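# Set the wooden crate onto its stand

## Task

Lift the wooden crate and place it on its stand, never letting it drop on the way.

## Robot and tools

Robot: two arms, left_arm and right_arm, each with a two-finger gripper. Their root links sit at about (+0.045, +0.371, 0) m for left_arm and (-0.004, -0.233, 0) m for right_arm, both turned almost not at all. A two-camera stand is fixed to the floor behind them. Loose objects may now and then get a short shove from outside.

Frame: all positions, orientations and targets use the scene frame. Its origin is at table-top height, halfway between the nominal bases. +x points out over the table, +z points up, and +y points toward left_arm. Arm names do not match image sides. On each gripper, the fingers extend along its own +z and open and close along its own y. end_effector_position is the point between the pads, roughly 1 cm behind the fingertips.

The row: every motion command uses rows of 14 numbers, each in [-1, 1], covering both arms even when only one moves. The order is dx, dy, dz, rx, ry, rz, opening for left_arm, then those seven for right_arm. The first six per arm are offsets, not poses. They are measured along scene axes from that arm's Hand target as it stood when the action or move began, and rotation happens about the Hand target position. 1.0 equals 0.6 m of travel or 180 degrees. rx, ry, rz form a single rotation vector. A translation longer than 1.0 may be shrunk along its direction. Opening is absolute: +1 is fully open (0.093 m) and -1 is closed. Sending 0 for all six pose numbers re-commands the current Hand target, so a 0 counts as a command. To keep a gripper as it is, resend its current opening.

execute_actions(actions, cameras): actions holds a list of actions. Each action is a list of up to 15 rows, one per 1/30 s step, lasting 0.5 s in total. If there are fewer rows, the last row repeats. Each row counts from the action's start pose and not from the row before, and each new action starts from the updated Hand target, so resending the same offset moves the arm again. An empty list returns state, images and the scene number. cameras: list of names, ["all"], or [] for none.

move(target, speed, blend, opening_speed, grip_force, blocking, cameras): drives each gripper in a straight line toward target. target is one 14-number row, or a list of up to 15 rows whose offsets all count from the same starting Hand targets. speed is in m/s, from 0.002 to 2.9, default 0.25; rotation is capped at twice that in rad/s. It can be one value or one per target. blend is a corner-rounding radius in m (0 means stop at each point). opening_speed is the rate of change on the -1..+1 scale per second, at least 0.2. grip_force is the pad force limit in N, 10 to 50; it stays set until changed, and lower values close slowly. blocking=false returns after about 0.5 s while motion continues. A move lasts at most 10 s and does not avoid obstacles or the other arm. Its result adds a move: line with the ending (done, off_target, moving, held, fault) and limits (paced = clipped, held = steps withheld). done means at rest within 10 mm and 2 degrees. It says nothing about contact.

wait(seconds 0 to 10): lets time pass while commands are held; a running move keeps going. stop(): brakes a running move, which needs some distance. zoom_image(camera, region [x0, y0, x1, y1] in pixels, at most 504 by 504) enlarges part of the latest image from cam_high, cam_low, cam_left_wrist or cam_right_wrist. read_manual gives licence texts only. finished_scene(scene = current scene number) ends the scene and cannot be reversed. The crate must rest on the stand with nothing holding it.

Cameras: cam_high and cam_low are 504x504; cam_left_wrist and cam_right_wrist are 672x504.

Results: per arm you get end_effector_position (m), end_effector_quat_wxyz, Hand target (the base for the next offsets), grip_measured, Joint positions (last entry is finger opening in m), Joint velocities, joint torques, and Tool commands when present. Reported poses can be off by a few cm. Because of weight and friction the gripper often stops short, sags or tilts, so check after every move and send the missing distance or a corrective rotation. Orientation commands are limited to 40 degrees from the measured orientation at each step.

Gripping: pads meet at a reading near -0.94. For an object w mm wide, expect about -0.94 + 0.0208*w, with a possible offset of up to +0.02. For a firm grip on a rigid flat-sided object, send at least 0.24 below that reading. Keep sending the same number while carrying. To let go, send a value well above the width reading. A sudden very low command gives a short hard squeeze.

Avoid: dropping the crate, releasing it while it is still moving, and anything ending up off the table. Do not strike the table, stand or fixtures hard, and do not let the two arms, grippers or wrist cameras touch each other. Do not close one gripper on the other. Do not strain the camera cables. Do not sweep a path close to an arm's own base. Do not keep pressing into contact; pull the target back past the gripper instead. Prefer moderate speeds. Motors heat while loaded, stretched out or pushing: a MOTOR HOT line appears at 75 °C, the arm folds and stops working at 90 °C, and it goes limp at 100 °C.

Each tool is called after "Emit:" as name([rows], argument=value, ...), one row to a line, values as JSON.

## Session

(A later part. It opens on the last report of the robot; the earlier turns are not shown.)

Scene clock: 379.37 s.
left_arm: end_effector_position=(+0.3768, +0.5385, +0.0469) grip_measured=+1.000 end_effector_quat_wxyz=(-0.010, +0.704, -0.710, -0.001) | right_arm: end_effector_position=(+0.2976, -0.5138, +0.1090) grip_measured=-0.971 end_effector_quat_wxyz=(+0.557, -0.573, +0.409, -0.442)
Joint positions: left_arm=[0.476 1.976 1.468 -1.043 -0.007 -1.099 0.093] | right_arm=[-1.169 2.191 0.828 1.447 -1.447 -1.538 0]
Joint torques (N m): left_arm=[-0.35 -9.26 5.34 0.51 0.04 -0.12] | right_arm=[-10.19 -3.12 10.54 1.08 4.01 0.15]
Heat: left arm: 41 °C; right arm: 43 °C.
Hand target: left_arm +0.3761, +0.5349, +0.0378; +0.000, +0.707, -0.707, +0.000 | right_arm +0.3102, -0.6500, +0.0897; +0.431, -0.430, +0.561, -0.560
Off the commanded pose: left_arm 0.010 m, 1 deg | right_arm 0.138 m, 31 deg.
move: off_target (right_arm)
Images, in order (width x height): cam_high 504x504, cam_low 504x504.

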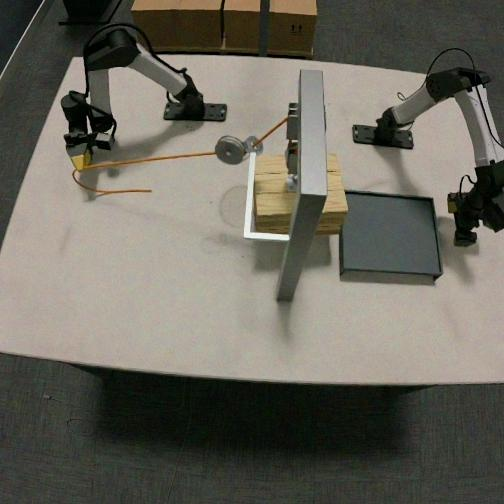

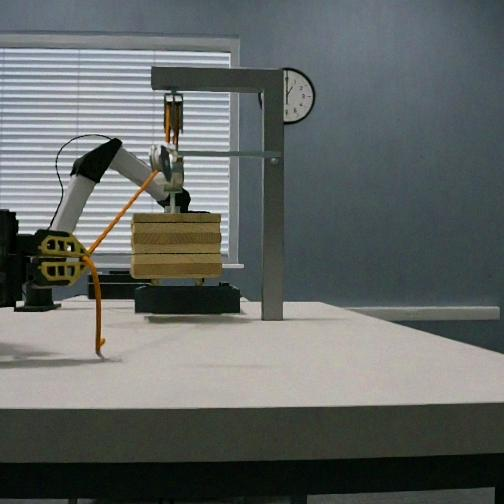

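Emit:
move(target=[0.032, -0.045, 0.353, -0.1667, 0, 0, 1, 0, 0, 0, 0, 0, 0, -1], speed=0.3, cameras=["cam_left_wrist", "cam_low"])

Scene clock: 434.67 s.
left_arm: end_effector_position=(+0.3976, +0.5081, +0.2432) grip_measured=+1.000 end_effector_quat_wxyz=(-0.011, +0.712, -0.655, +0.253) | right_arm: end_effector_position=(+0.2976, -0.5138, +0.1090) grip_measured=-0.971 end_effector_quat_wxyz=(+0.557, -0.573, +0.409, -0.442)
Joint positions: left_arm=[0.593 1.89 2.053 -1.574 0.49 -1.114 0.093] | right_arm=[-1.169 2.191 0.828 1.447 -1.448 -1.538 0]
Joint torques (N m): left_arm=[0.49 -10.65 7.05 0.54 0.39 -0.1] | right_arm=[-10.24 -3.26 10.55 1.15 3.97 0.1]
Heat: left arm: 42 °C; right arm: 56 °C.
Hand target: left_arm +0.3953, +0.5079, +0.2496; +0.183, +0.683, -0.683, +0.183 | right_arm +0.3102, -0.6500, +0.0897; +0.431, -0.430, +0.561, -0.560
Off the commanded pose: left_arm 0.007 m, 24 deg | right_arm 0.138 m, 31 deg.
joint sent to its limit (left arm) — joint 4 (wrist pitch), lower limit. The joint targets are off in orientation, not in position.
move: off_target (left_arm, right_arm)
Images, in order (width x height): cam_low 504x504, cam_left_wrist 672x504.

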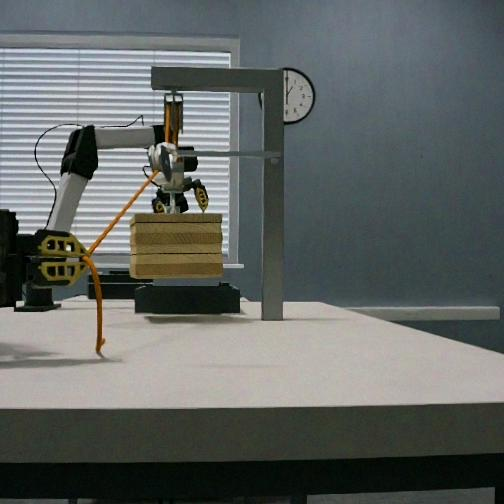

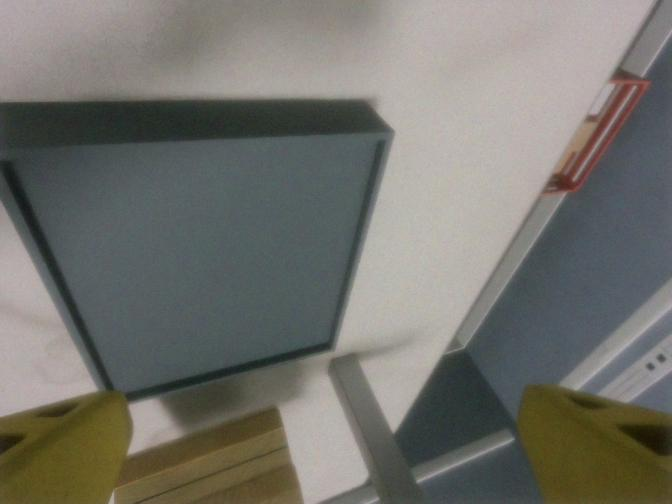

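Emit:
move([
  [0.008, 0.045, -0.216, 0.1667, 0, 0, 1, 0, 0, 0, 0, 0, 0, -1],
  [0.008, 0.045, -0.373, 0.1667, 0, 0, 1, 0, 0, 0, 0, 0, 0, -1],
  [0.008, -0.15, -0.373, 0.1667, 0, 0, 1, 0, 0, 0, 0, 0, 0, -1],
], speed=[0.3, 0.2, 0.08], blend=[0.02, 0.01, 0], cameras=["all"])

Scene clock: 466.23 s.
left_arm: end_effector_position=(+0.4024, +0.4389, +0.0250) grip_measured=+1.000 end_effector_quat_wxyz=(-0.019, +0.707, -0.707, -0.027) | right_arm: end_effector_position=(+0.2976, -0.5138, +0.1090) grip_measured=-0.971 end_effector_quat_wxyz=(+0.557, -0.573, +0.409, -0.442)
Joint positions: left_arm=[0.169 1.991 1.397 -0.978 -0.066 -1.414 0.093] | right_arm=[-1.169 2.191 0.828 1.447 -1.448 -1.538 0]
Joint torques (N m): left_arm=[-1.98 -12.81 4.07 0.37 0.6 -0.27] | right_arm=[-10.03 -3.21 10.74 1.13 4.04 0.05]
Heat: left arm: 42 °C; right arm: 61 °C.
Hand target: left_arm +0.4001, +0.4179, +0.0258; +0.000, +0.707, -0.707, +0.000 | right_arm +0.3102, -0.6500, +0.0897; +0.431, -0.430, +0.561, -0.560
Off the commanded pose: left_arm 0.021 m, 4 deg | right_arm 0.138 m, 31 deg.
move: off_target (left_arm, right_arm)

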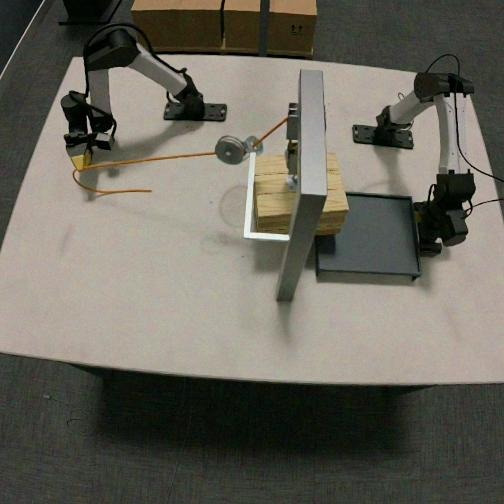

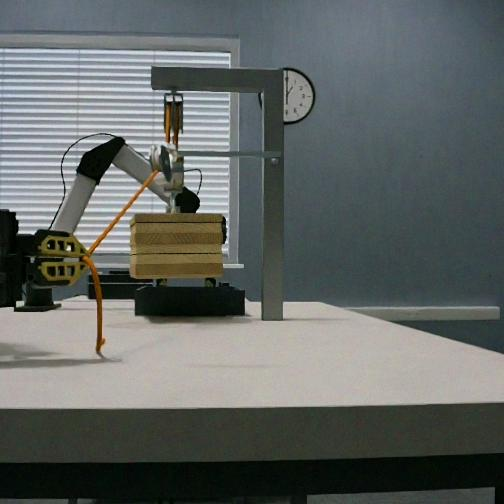

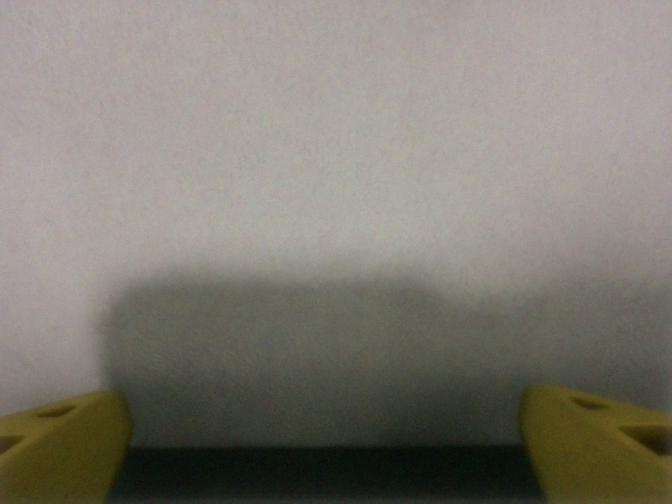

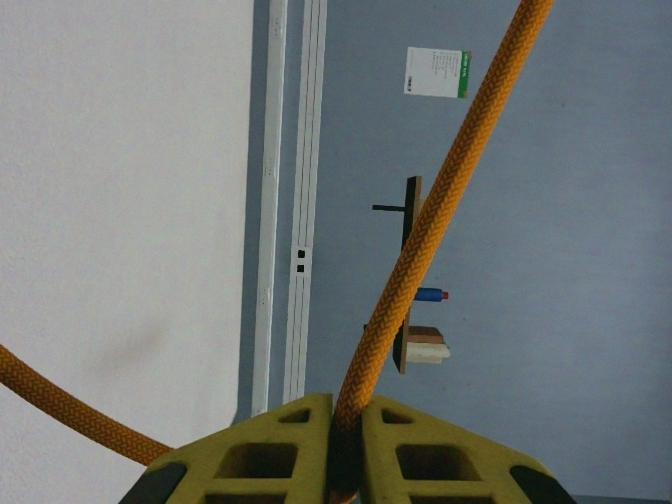

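Emit:
move(target=[-0.022, -0.2, 0.012, 0, 0, 0, 1, 0, 0, 0, 0, 0, 0, -1], speed=0.08, cameras=["cam_high", "cam_low"])

Emit:
zoom_image(camera="cam_low", region=[110, 200, 290, 340])

Emit:
zoom_image(camera="cam_high", region=[230, 140, 430, 310])

Scene clock: 474.97 s.
left_arm: end_effector_position=(+0.3904, +0.3169, +0.0255) grip_measured=+1.000 end_effector_quat_wxyz=(-0.021, +0.711, -0.702, -0.027) | right_arm: end_effector_position=(+0.2976, -0.5138, +0.1090) grip_measured=-0.971 end_effector_quat_wxyz=(+0.557, -0.573, +0.409, -0.442)
Joint positions: left_arm=[-0.175 1.958 1.35 -0.985 -0.065 -1.771 0.093] | right_arm=[-1.169 2.191 0.828 1.447 -1.448 -1.538 0]
Joint torques (N m): left_arm=[-1.78 -13.08 5.49 0.25 0.59 -0.09] | right_arm=[-10.1 -3 10.58 1.08 4.03 0.15]
Heat: left arm: 43 °C; right arm: 62 °C.
Hand target: left_arm +0.3870, +0.2980, +0.0330; +0.000, +0.707, -0.707, +0.000 | right_arm +0.3102, -0.6500, +0.0897; +0.431, -0.430, +0.561, -0.560
Off the commanded pose: left_arm 0.021 m, 4 deg | right_arm 0.138 m, 31 deg.
move: off_target (left_arm, right_arm)
Images, in order (width x height): cam_high 504x504, cam_low 504x504.

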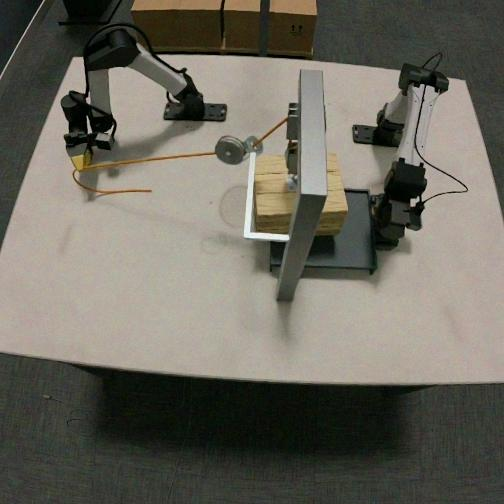

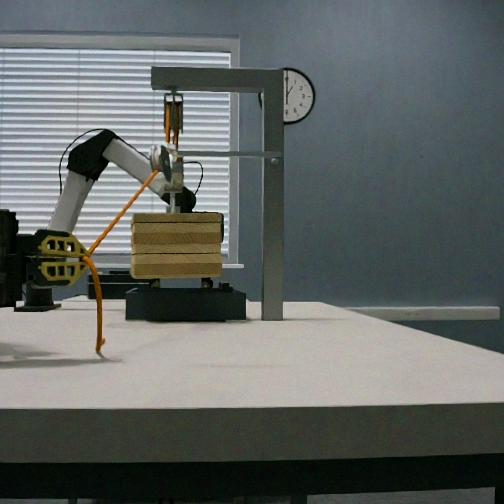

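Scaled by 2.800.

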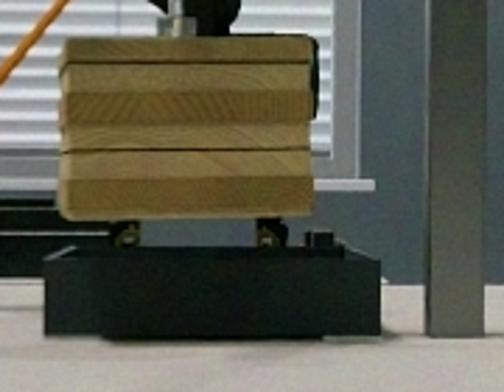

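Scaled by 2.520.

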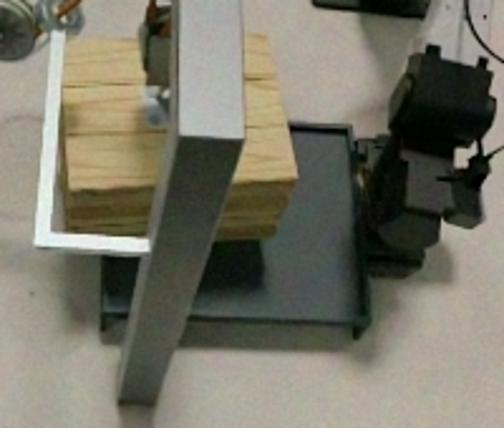

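Emit:
move([
  [0, 0.062, 0.012, 0, 0, 0, 1, 0, 0, 0, 0, 0, 0, -1],
  [0.097, 0.062, 0.012, 0, 0, 0, 1, 0, 0, 0, 0, 0, 0, -1],
  [0.097, 0, 0.012, 0, 0, 0, 1, 0, 0, 0, 0, 0, 0, -1],
  [0.045, -0.1, 0.012, 0, 0, 0, 1, 0, 0, 0, 0, 0, 0, -1],
], speed=[0.15, 0.15, 0.1, 0.06], blend=[0.01, 0.01, 0.005, 0], cameras=["cam_high", "cam_low"])

Emit:
zoom_image(camera="cam_low", region=[110, 200, 290, 340])

Emit:
zoom_image(camera="cam_high", region=[230, 140, 430, 310])

Scene clock: 513.97 s.
left_arm: end_effector_position=(+0.4283, +0.2645, +0.0446) grip_measured=+1.000 end_effector_quat_wxyz=(-0.044, +0.711, -0.702, -0.020) | right_arm: end_effector_position=(+0.2976, -0.5138, +0.1090) grip_measured=-0.971 end_effector_quat_wxyz=(+0.557, -0.573, +0.409, -0.442)
Joint positions: left_arm=[-0.3 2.09 1.624 -1.101 -0.097 -1.895 0.093] | right_arm=[-1.169 2.191 0.828 1.447 -1.448 -1.538 0]
Joint torques (N m): left_arm=[-2.65 -13.05 3.85 0.41 0.89 -0.21] | right_arm=[-10.13 -3.19 10.67 1.07 3.95 0.09]
Heat: left arm: 46 °C; right arm: 68 °C.
Hand target: left_arm +0.4141, +0.2380, +0.0402; +0.000, +0.707, -0.707, +0.000 | right_arm +0.3102, -0.6500, +0.0897; +0.431, -0.430, +0.561, -0.560
Off the commanded pose: left_arm 0.031 m, 6 deg | right_arm 0.138 m, 31 deg.
move: off_target (left_arm, right_arm)
Images, in order (width x height): cam_high 504x504, cam_low 504x504.

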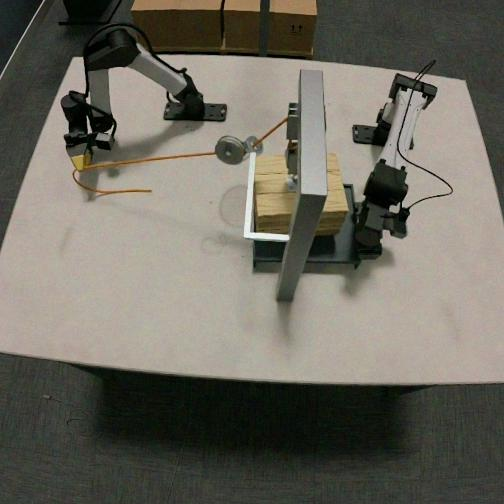

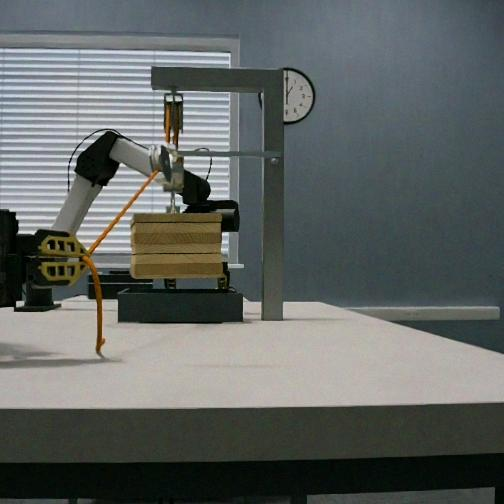

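Scaled by 2.800.

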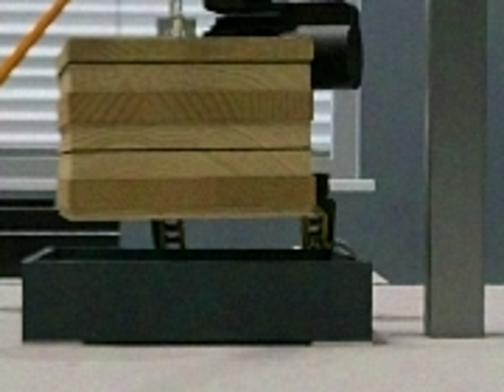

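Scaled by 2.520.

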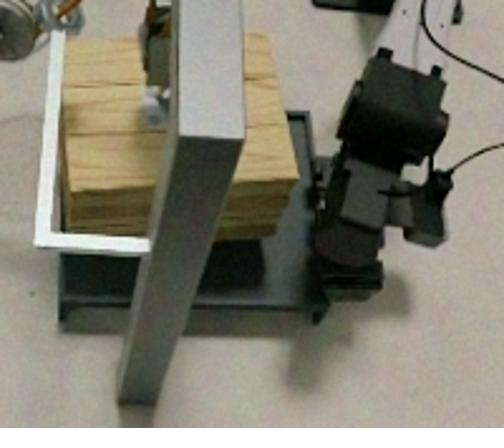

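Emit:
move([
  [0.043, 0.095, 0.033, 0, 0, 0, 1, 0, 0, 0, 0, 0, 0, -1],
  [-0.19, 0.07, 0.15, 0, 0, -0.028, 1, 0, 0, 0, 0, 0, 0, -1],
  [-0.212, -0.013, 0.15, 0, 0, -0.028, 1, 0, 0, 0, 0, 0, 0, -1],
  [-0.212, -0.013, 0.02, 0, 0, -0.028, 1, 0, 0, 0, 0, 0, 0, -1],
], speed=[0.25, 0.3, 0.25, 0.12], blend=[0.02, 0.03, 0.01, 0], cameras=["cam_high", "cam_low", "cam_left_wrist"])

Scene clock: 573.63 s.
left_arm: end_effector_position=(+0.2909, +0.2285, +0.0607) grip_measured=+1.000 end_effector_quat_wxyz=(-0.005, +0.671, -0.741, +0.013) | right_arm: end_effector_position=(+0.2976, -0.5138, +0.1090) grip_measured=-0.971 end_effector_quat_wxyz=(+0.557, -0.573, +0.409, -0.442)
Joint positions: left_arm=[-0.514 1.634 1.097 -1.006 -0.002 -1.998 0.093] | right_arm=[-1.169 2.191 0.828 1.447 -1.448 -1.538 0]
Joint torques (N m): left_arm=[-0.1 -5.87 4.89 0.41 -0.03 -0.12] | right_arm=[-10.22 -3.22 10.78 1.11 3.97 0.13]
Heat: left arm: 53 °C; right arm: 74 °C.
Hand target: left_arm +0.2868, +0.2302, +0.0522; +0.000, -0.675, +0.737, +0.000 | right_arm +0.3102, -0.6500, +0.0897; +0.431, -0.430, +0.561, -0.560
Off the commanded pose: left_arm 0.010 m, 2 deg | right_arm 0.138 m, 31 deg.
move: off_target (right_arm); blend cut to 0.0258 m at target 2
Images, in order (width x height): cam_high 504x504, cam_low 504x504, cam_left_wrist 672x504.

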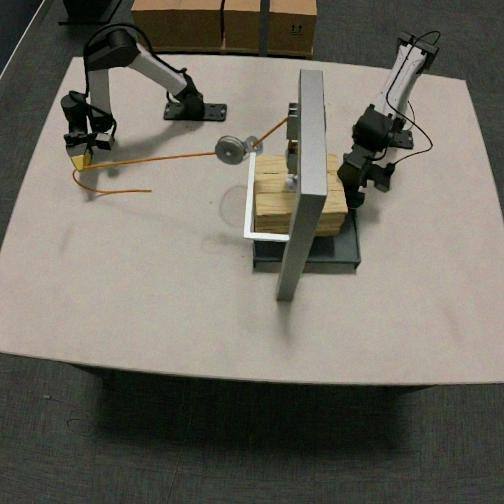

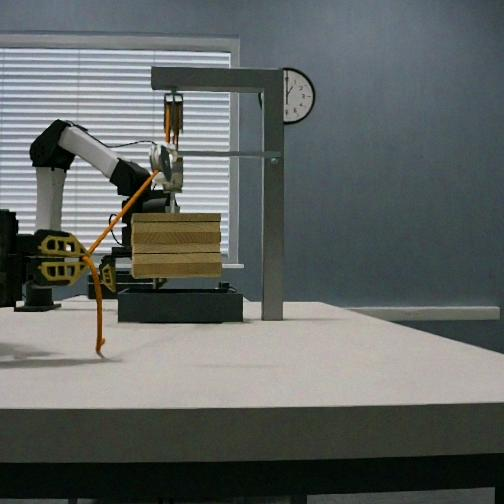

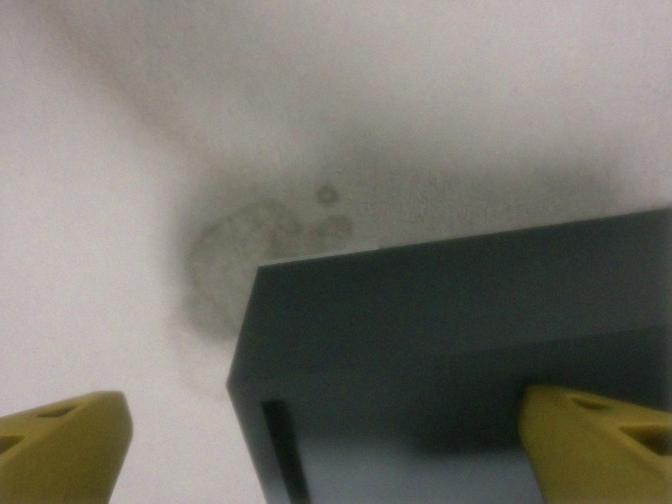

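Emit:
move([
  [-0.0225, 0, -0.01, 0, 0, 0, 1, 0, 0, 0, 0, 0, 0, -1],
  [-0.0225, 0, -0.01, 0, 0, 0, -1, 0, 0, 0, 0, 0, 0, -1],
  [-0.075, -0.005, -0.01, 0, 0, 0, -1, 0, 0, 0, 0, 0, 0, -1],
], speed=[0.1, 0.1, 0.06], cameras=["cam_high", "cam_low", "cam_left_wrist"])

Emit:
zoom_image(camera="cam_low", region=[110, 200, 290, 340])

Emit:
zoom_image(camera="cam_high", region=[230, 140, 430, 310])

Scene clock: 585.40 s.
left_arm: end_effector_position=(+0.2766, +0.2255, +0.0555) grip_measured=-0.937 end_effector_quat_wxyz=(-0.037, +0.683, -0.728, +0.042) | right_arm: end_effector_position=(+0.2976, -0.5138, +0.1090) grip_measured=-0.971 end_effector_quat_wxyz=(+0.557, -0.573, +0.409, -0.442)
Joint positions: left_arm=[-0.58 1.537 0.97 -0.906 -0.052 -2.097 0] | right_arm=[-1.169 2.191 0.828 1.447 -1.448 -1.538 0]
Joint torques (N m): left_arm=[-2.19 -7.42 3.11 -0.17 0.5 0.01] | right_arm=[-10.1 -3.08 10.62 1.15 3.97 0.09]
Heat: left arm: 50 °C; right arm: 75 °C. Fold the right arm in close to its base, or ease its load, before you think long.
Hand target: left_arm +0.2417, +0.2272, +0.0461; +0.000, +0.676, -0.737, +0.000 | right_arm +0.3102, -0.6500, +0.0897; +0.431, -0.430, +0.561, -0.560
Off the commanded pose: left_arm 0.036 m, 6 deg | right_arm 0.138 m, 31 deg.
MOTOR HOT: joint 5 (wrist yaw) of the right arm reports 75 °C; the controller's stop level is 90 °C. To cool a motor, set the load down, stop pushing, or move to a pose that needs little force.
joint sent to its limit (left arm) — joint 6 (wrist roll), lower limit. The joint targets still meet the commanded pose.
move: off_target (left_arm, right_arm); target 2's new opening was sent with left_arm's hand 0.018 m and 3 deg from that target
Images, in order (width x height): cam_high 504x504, cam_low 504x504, cam_left_wrist 672x504.

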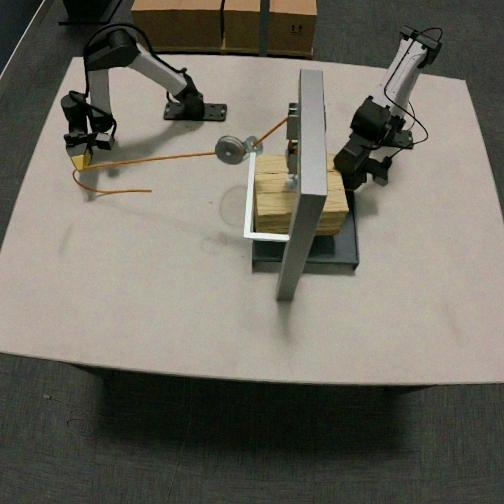

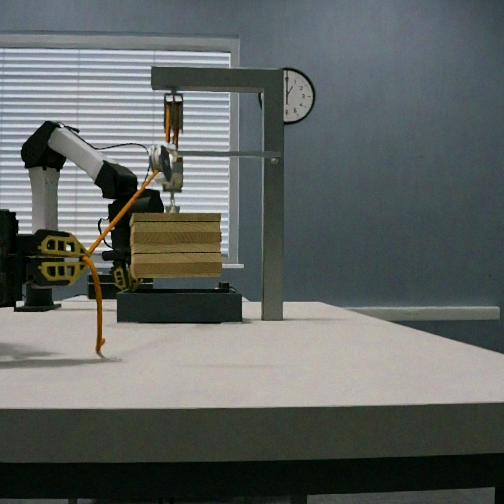

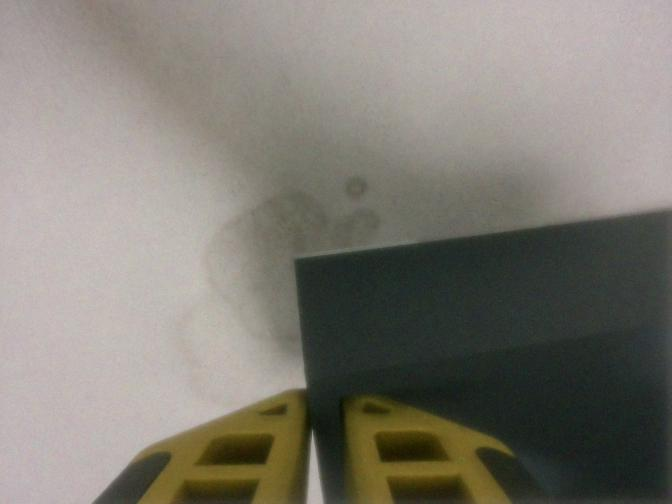

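Scaled by 2.800.

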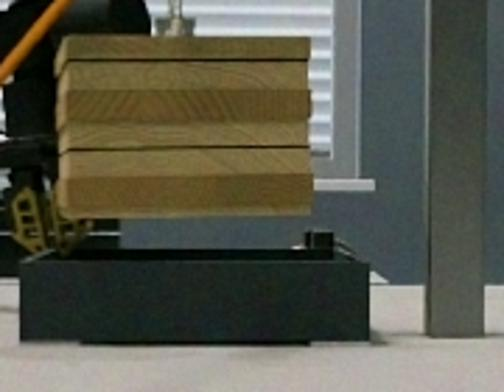

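Scaled by 2.520.

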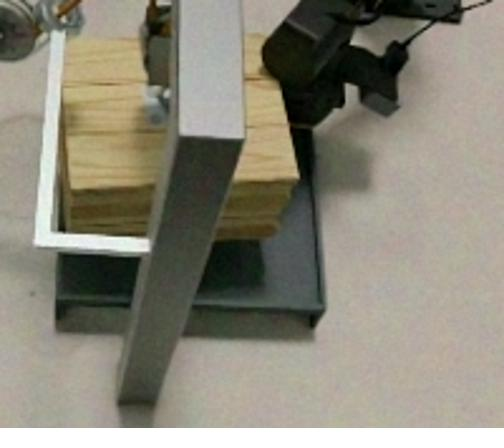

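Emit:
move(target=[-0.058, 0.0, 0.0, 0, 0, 0, -1, 0, 0, 0, 0, 0, 0, -1], speed=0.08, cameras=["cam_high", "cam_low"])

Emit:
zoom_image(camera="cam_low", region=[110, 200, 290, 340])

Emit:
zoom_image(camera="cam_high", region=[230, 140, 430, 310])

Scene clock: 598.27 s.
left_arm: end_effector_position=(+0.2431, +0.2273, +0.0558) grip_measured=-0.937 end_effector_quat_wxyz=(+0.028, -0.661, +0.749, -0.044) | right_arm: end_effector_position=(+0.2976, -0.5138, +0.1090) grip_measured=-0.971 end_effector_quat_wxyz=(+0.557, -0.573, +0.409, -0.442)
Joint positions: left_arm=[-0.64 1.425 0.871 -0.921 -0.037 -2.097 0] | right_arm=[-1.169 2.191 0.828 1.447 -1.448 -1.538 0]
Joint torques (N m): left_arm=[-2.14 -6.11 3.19 -0.12 0.76 0] | right_arm=[-10.29 -3.3 10.99 1.12 4.01 0.13]
Heat: left arm: 47 °C; right arm: 77 °C. Fold the right arm in close to its base, or ease its load, before you think long.
Hand target: left_arm +0.2071, +0.2271, +0.0462; +0.000, -0.676, +0.737, +0.000 | right_arm +0.3102, -0.6500, +0.0897; +0.431, -0.430, +0.561, -0.560
Off the commanded pose: left_arm 0.037 m, 6 deg | right_arm 0.138 m, 31 deg.
MOTOR HOT: still on. Joint 5 (wrist yaw) of the right arm reports 77 °C.
joint sent to its limit (left arm) — joint 6 (wrist roll), lower limit. The joint targets are off in orientation, not in position.
move: off_target (left_arm, right_arm)
Images, in order (width x height): cam_high 504x504, cam_low 504x504.

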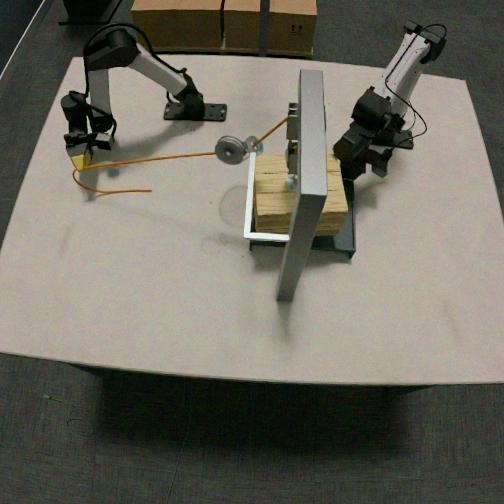

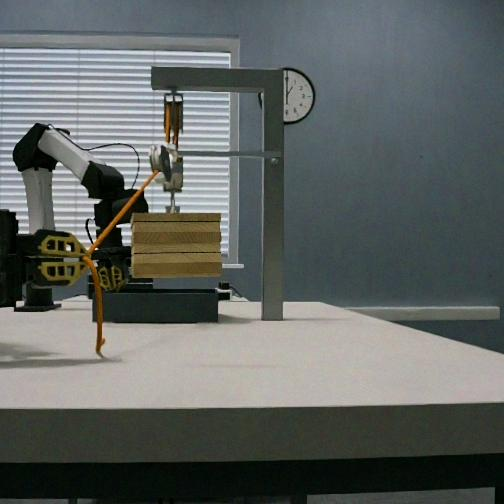

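Scaled by 2.800.

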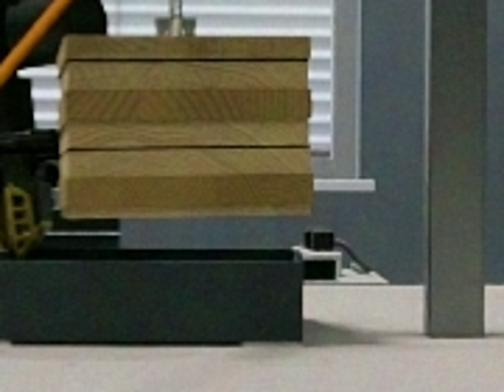

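Scaled by 2.520.

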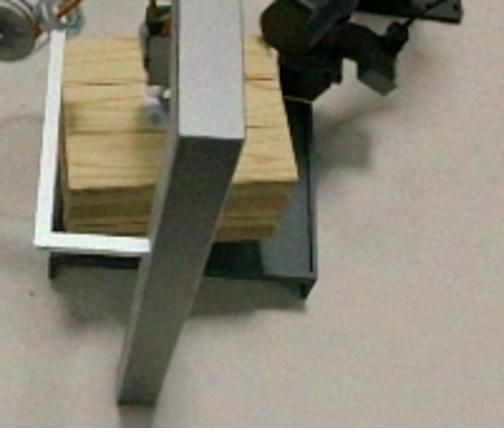

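Emit:
move(target=[0.16, -0.008, 0.0, 0, 0, 0, -1, 0, 0, 0, 0, 0, 0, -1], speed=0.08, cameras=["cam_high", "cam_low"])

Emit:
zoom_image(camera="cam_low", region=[90, 200, 270, 340])

Emit:
zoom_image(camera="cam_high", region=[230, 140, 430, 310])

Scene clock: 612.77 s.
left_arm: end_effector_position=(+0.2781, +0.2285, +0.0560) grip_measured=-0.939 end_effector_quat_wxyz=(-0.024, -0.669, +0.742, +0.022) | right_arm: end_effector_position=(+0.2976, -0.5138, +0.1090) grip_measured=-0.971 end_effector_quat_wxyz=(+0.557, -0.573, +0.409, -0.442)
Joint positions: left_arm=[-0.516 1.675 1.119 -1.072 0.032 -1.995 0] | right_arm=[-1.169 2.191 0.828 1.447 -1.448 -1.538 0]
Joint torques (N m): left_arm=[0.46 -3.63 7.41 1.02 -0.35 -0.13] | right_arm=[-10.33 -3.3 10.71 1.11 4.02 0.11]
Heat: left arm: 44 °C; right arm: 78 °C. Fold the right arm in close to its base, or ease its load, before you think long.
Hand target: left_arm +0.3030, +0.2224, +0.0461; +0.000, -0.675, +0.737, +0.000 | right_arm +0.3102, -0.6500, +0.0897; +0.431, -0.430, +0.561, -0.560
Off the commanded pose: left_arm 0.028 m, 4 deg | right_arm 0.138 m, 31 deg.
MOTOR HOT: still on. Joint 5 (wrist yaw) of the right arm reports 78 °C.
move: off_target (left_arm, right_arm)
Images, in order (width x height): cam_high 504x504, cam_low 504x504.

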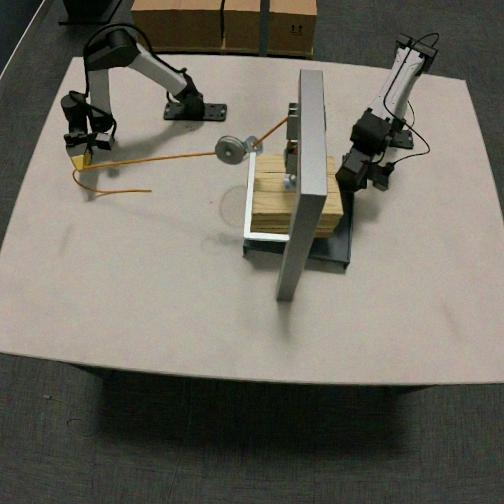

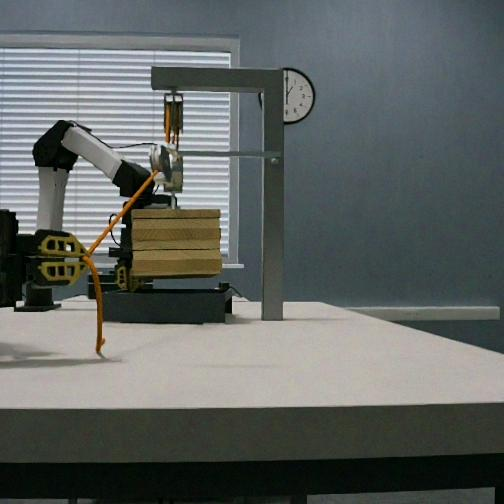

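Scaled by 2.800.

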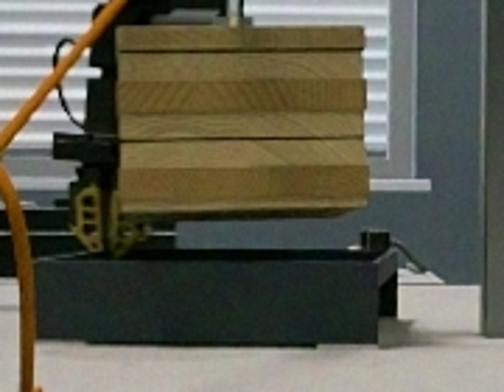

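Scaled by 2.520.

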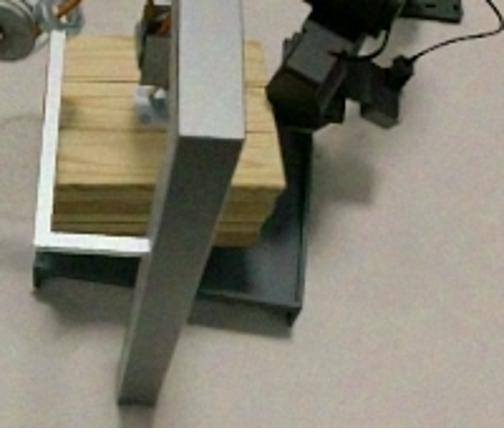

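Emit:
move([
  [-0.042, 0.01, 0, 0, 0, 0, 1, 0, 0, 0, 0, 0, 0, -1],
  [-0.038, 0.046, 0.206, 0, 0, 0, 1, 0, 0, 0, 0, 0, 0, -1],
  [0.112, 0.146, 0.14, 0, 0, 0.05, 1, 0, 0, 0, 0, 0, 0, -1],
  [0.128, 0.129, 0, 0, 0, 0.05, 1, 0, 0, 0, 0, 0, 0, -1],
  [0.128, 0.008, 0, 0, 0, 0.05, 1, 0, 0, 0, 0, 0, 0, -1],
], speed=[0.2, 0.25, 0.3, 0.2, 0.07], blend=[0, 0.02, 0.03, 0.01, 0], cameras=["cam_high", "cam_low"])

Emit:
zoom_image(camera="cam_low", region=[90, 200, 270, 340])

Emit:
zoom_image(camera="cam_high", region=[230, 140, 430, 310])

Scene clock: 635.20 s.
left_arm: end_effector_position=(+0.3681, +0.2493, +0.0469) grip_measured=+1.000 end_effector_quat_wxyz=(-0.016, +0.721, -0.692, -0.033) | right_arm: end_effector_position=(+0.2976, -0.5138, +0.1090) grip_measured=-0.971 end_effector_quat_wxyz=(+0.557, -0.573, +0.409, -0.442)
Joint positions: left_arm=[-0.374 1.94 1.415 -1.095 -0.054 -1.998 0.093] | right_arm=[-1.169 2.191 0.828 1.447 -1.448 -1.538 0]
Joint torques (N m): left_arm=[-1.52 -8.23 8.83 0.55 0.49 -0.48] | right_arm=[-10.32 -3.03 10.86 1.13 4.03 0.16]
Heat: left arm: 43 °C; right arm: 80 °C. Fold the right arm in close to its base, or ease its load, before you think long.
Hand target: left_arm +0.3798, +0.2272, +0.0462; +0.000, +0.731, -0.682, +0.000 | right_arm +0.3102, -0.6500, +0.0897; +0.431, -0.430, +0.561, -0.560
Off the commanded pose: left_arm 0.025 m, 4 deg | right_arm 0.138 m, 31 deg.
MOTOR HOT: still on. Joint 5 (wrist yaw) of the right arm reports 80 °C.
move: off_target (left_arm, right_arm)
Images, in order (width x height): cam_high 504x504, cam_low 504x504.

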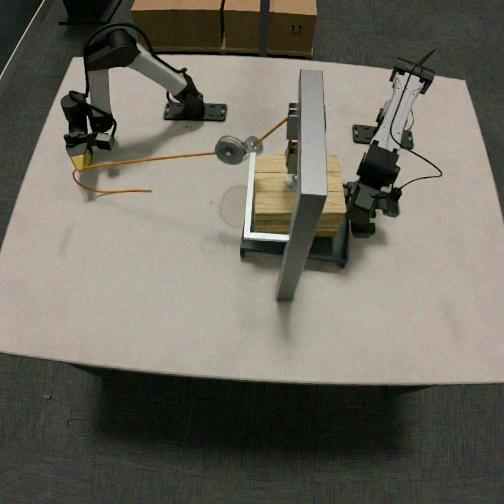

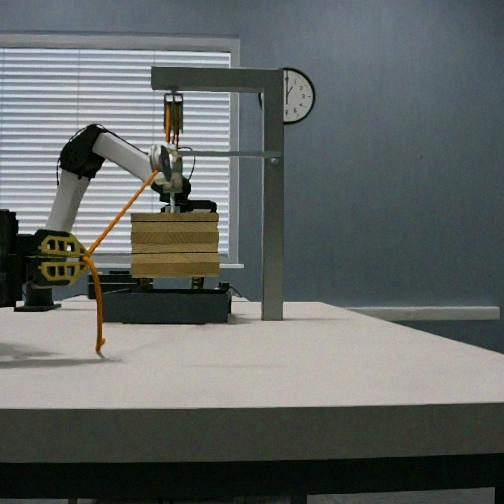

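Scaled by 2.800.

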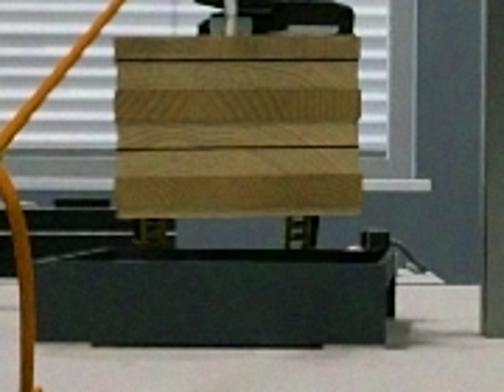

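Scaled by 2.520.

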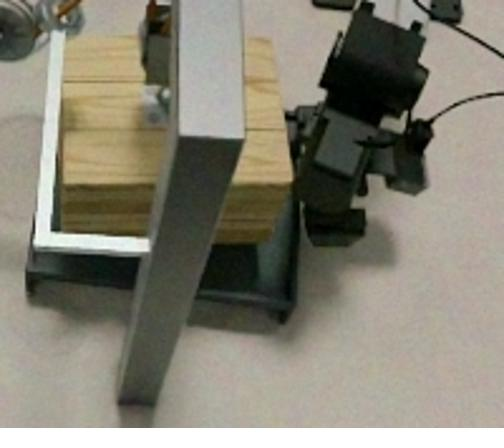

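Emit:
move(target=[0, -0.015, 0, 0, 0, 0, 1, 0, 0, 0, 0, 0, 0, -1], speed=0.08, cameras=["cam_high", "cam_low"])

Emit:
zoom_image(camera="cam_low", region=[90, 200, 270, 340])

Emit:
zoom_image(camera="cam_high", region=[230, 140, 430, 310])

Scene clock: 644.37 s.
left_arm: end_effector_position=(+0.3680, +0.2491, +0.0472) grip_measured=+1.000 end_effector_quat_wxyz=(-0.021, +0.722, -0.690, -0.042) | right_arm: end_effector_position=(+0.2976, -0.5138, +0.1090) grip_measured=-0.971 end_effector_quat_wxyz=(+0.557, -0.573, +0.409, -0.442)
Joint positions: left_arm=[-0.382 1.952 1.431 -1.113 -0.069 -2.011 0.093] | right_arm=[-1.169 2.191 0.828 1.447 -1.448 -1.538 0]
Joint torques (N m): left_arm=[-2.66 -8.4 9.02 0.63 0.66 -0.56] | right_arm=[-10.09 -2.91 10.35 1.12 3.98 0.17]
Heat: left arm: 43 °C; right arm: 80 °C. Fold the right arm in close to its base, or ease its load, before you think long.
Hand target: left_arm +0.3798, +0.2181, +0.0462; +0.000, +0.731, -0.682, +0.000 | right_arm +0.3102, -0.6500, +0.0897; +0.431, -0.430, +0.561, -0.560
Off the commanded pose: left_arm 0.033 m, 6 deg | right_arm 0.138 m, 31 deg.
MOTOR HOT: still on. Joint 5 (wrist yaw) of the right arm reports 80 °C.
move: off_target (left_arm, right_arm)
Images, in order (width x height): cam_high 504x504, cam_low 504x504.

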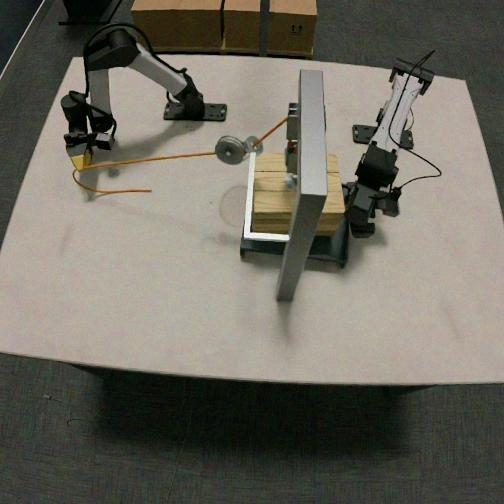

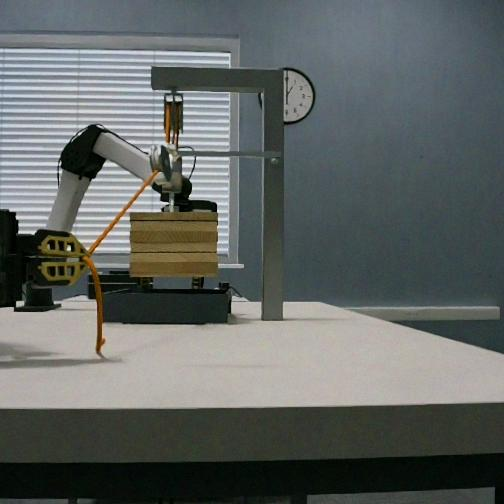

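Scaled by 2.800.

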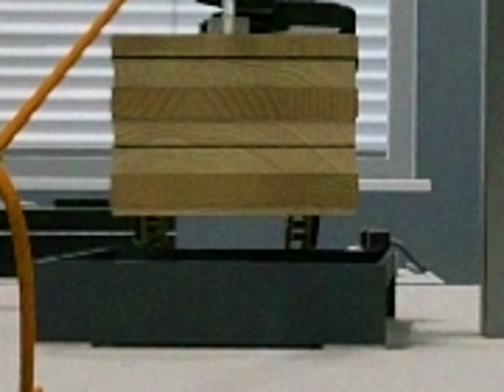

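Scaled by 2.520.

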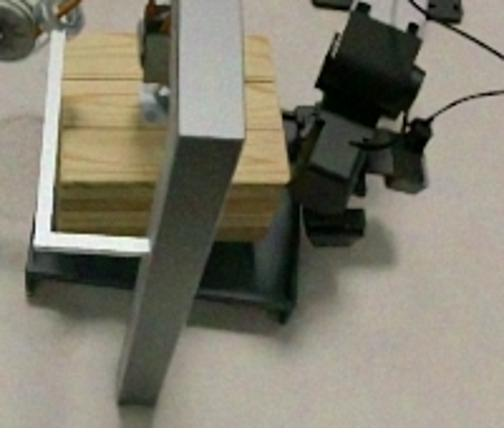

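Emit:
move(target=[0, 0.11, 0, 0, 0, 0, 1, 0, 0.133, 0.01, 0, 0, 0, -1], speed=0.06, cameras=["cam_high", "cam_low"])

Emit:
zoom_image(camera="cam_low", region=[90, 200, 270, 340])

Emit:
zoom_image(camera="cam_high", region=[230, 140, 370, 280])

Scene clock: 653.47 s.
left_arm: end_effector_position=(+0.3801, +0.2848, +0.0391) grip_measured=+1.000 end_effector_quat_wxyz=(+0.002, +0.734, -0.679, -0.015) | right_arm: end_effector_position=(+0.3171, -0.5078, +0.0940) grip_measured=-0.971 end_effector_quat_wxyz=(+0.523, -0.503, +0.501, -0.472)
Joint positions: left_arm=[-0.244 1.933 1.374 -1.04 -0.01 -1.906 0.093] | right_arm=[-1.078 2.149 0.68 1.449 -1.13 -1.54 0]
Joint torques (N m): left_arm=[0.2 -13.39 4.77 0.34 0.05 0.13] | right_arm=[-4.27 -8.32 4.16 1.88 2.56 -0.23]
Heat: left arm: 43 °C; right arm: 80 °C. Fold the right arm in close to its base, or ease its load, before you think long.
Hand target: left_arm +0.3797, +0.2841, +0.0461; +0.000, +0.731, -0.682, +0.000 | right_arm +0.3102, -0.5701, +0.0956; +0.431, -0.431, +0.561, -0.560
Off the commanded pose: left_arm 0.007 m, 2 deg | right_arm 0.063 m, 18 deg.
MOTOR HOT: still on. Joint 5 (wrist yaw) of the right arm reports 80 °C.
move: off_target (right_arm)
Images, in order (width x height): cam_high 504x504, cam_low 504x504.

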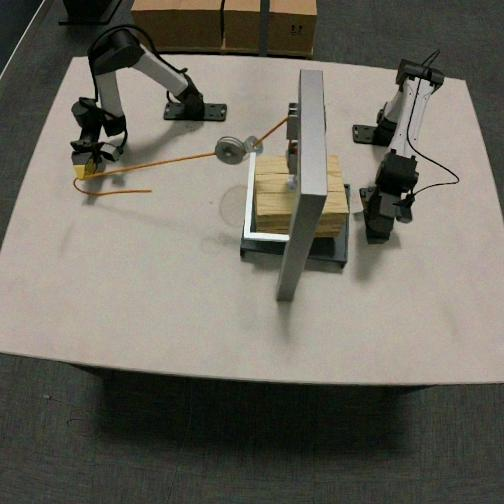

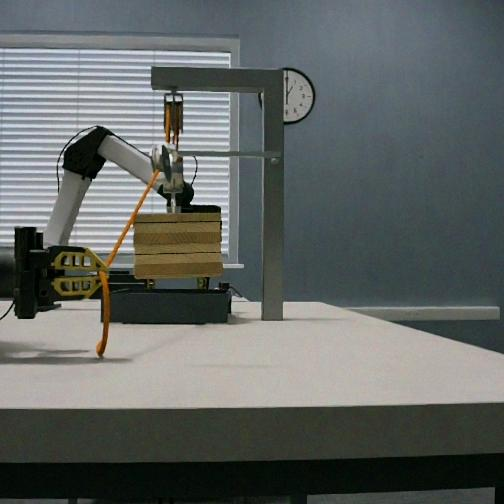

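Scaled by 2.800.

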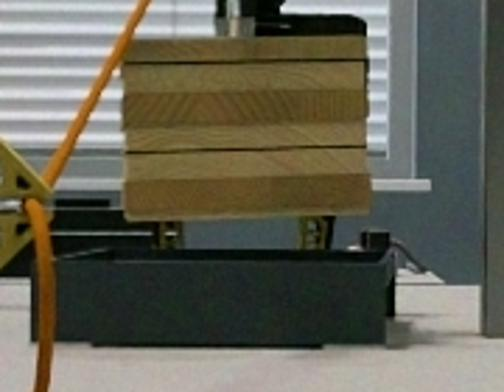

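Scaled by 3.600.

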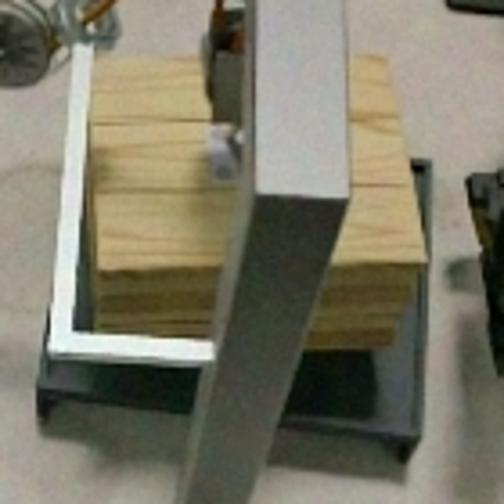

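Emit:
move([
  [-0.033, 0, 0, -0.05, 0, 0.022, 1, 0, 0, 0, 0, 0, 0, -1],
  [-0.033, -0.113, 0, -0.05, 0, 0.022, 1, 0, 0, 0, 0, 0, 0, -1],
], speed=[0.15, 0.07], blend=0.01, cameras=["cam_high", "cam_low"])

Emit:
zoom_image(camera="cam_low", region=[90, 200, 270, 340])

Emit:
zoom_image(camera="cam_high", region=[230, 140, 370, 280])

Scene clock: 671.67 s.
left_arm: end_effector_position=(+0.3485, +0.2337, +0.0439) grip_measured=+1.000 end_effector_quat_wxyz=(+0.042, +0.744, -0.667, +0.027) | right_arm: end_effector_position=(+0.3171, -0.5078, +0.0940) grip_measured=-0.971 end_effector_quat_wxyz=(+0.522, -0.503, +0.501, -0.472)
Joint positions: left_arm=[-0.363 1.837 1.262 -0.974 0.098 -2.056 0.093] | right_arm=[-1.078 2.149 0.68 1.449 -1.13 -1.541 0]
Joint torques (N m): left_arm=[-0.91 -7.45 8.83 0.63 0.53 -0.46] | right_arm=[-4.38 -8.2 4.27 1.96 2.6 -0.27]
Heat: left arm: 49 °C; right arm: 72 °C. Fold the right arm in close to its base, or ease its load, before you think long.
Hand target: left_arm +0.3600, +0.2163, +0.0462; +0.057, +0.752, -0.654, +0.054 | right_arm +0.3102, -0.5702, +0.0956; +0.431, -0.430, +0.561, -0.560
Off the commanded pose: left_arm 0.021 m, 4 deg | right_arm 0.063 m, 18 deg.
MOTOR HOT: still on. Joint 5 (wrist yaw) of the right arm reports 72 °C.
joint sent to its limit (left arm) — joint 6 (wrist roll), lower limit. The joint targets still meet the commanded pose.
move: off_target (left_arm, right_arm)
Images, in order (width x height): cam_high 504x504, cam_low 504x504.

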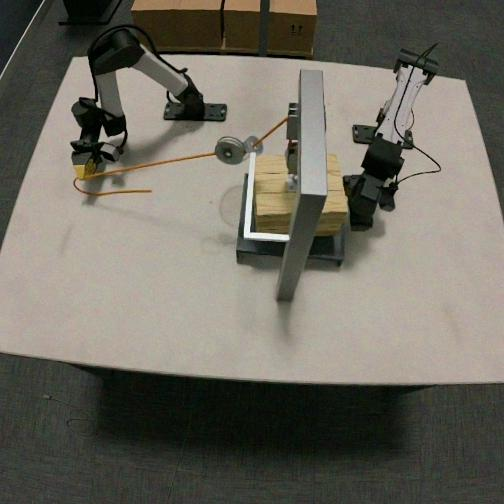

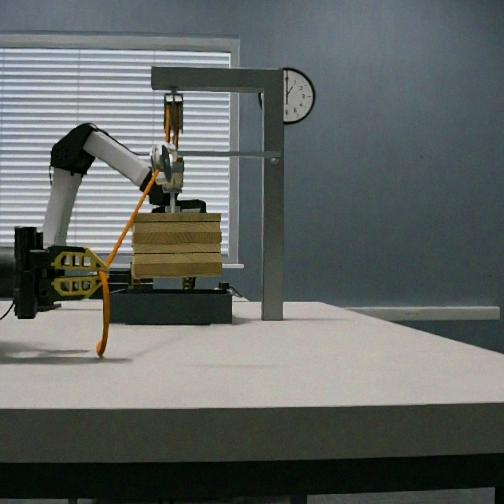

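Scaled by 2.800.

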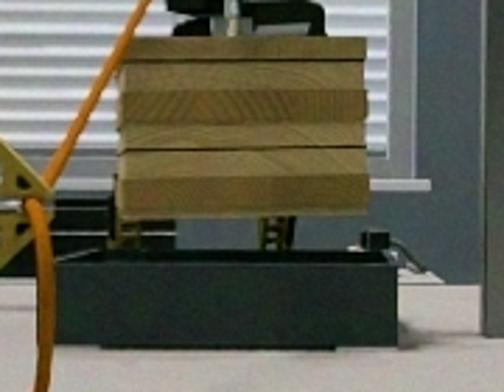

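Scaled by 3.600.

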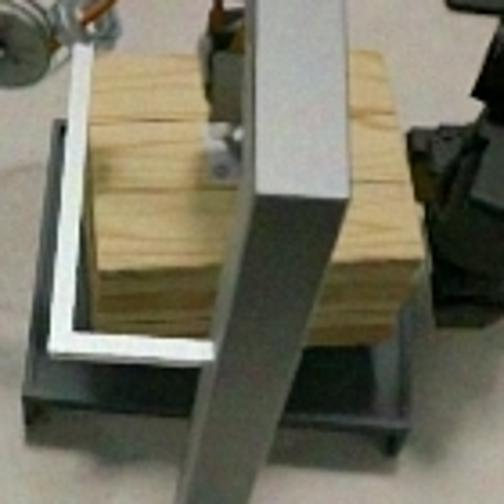

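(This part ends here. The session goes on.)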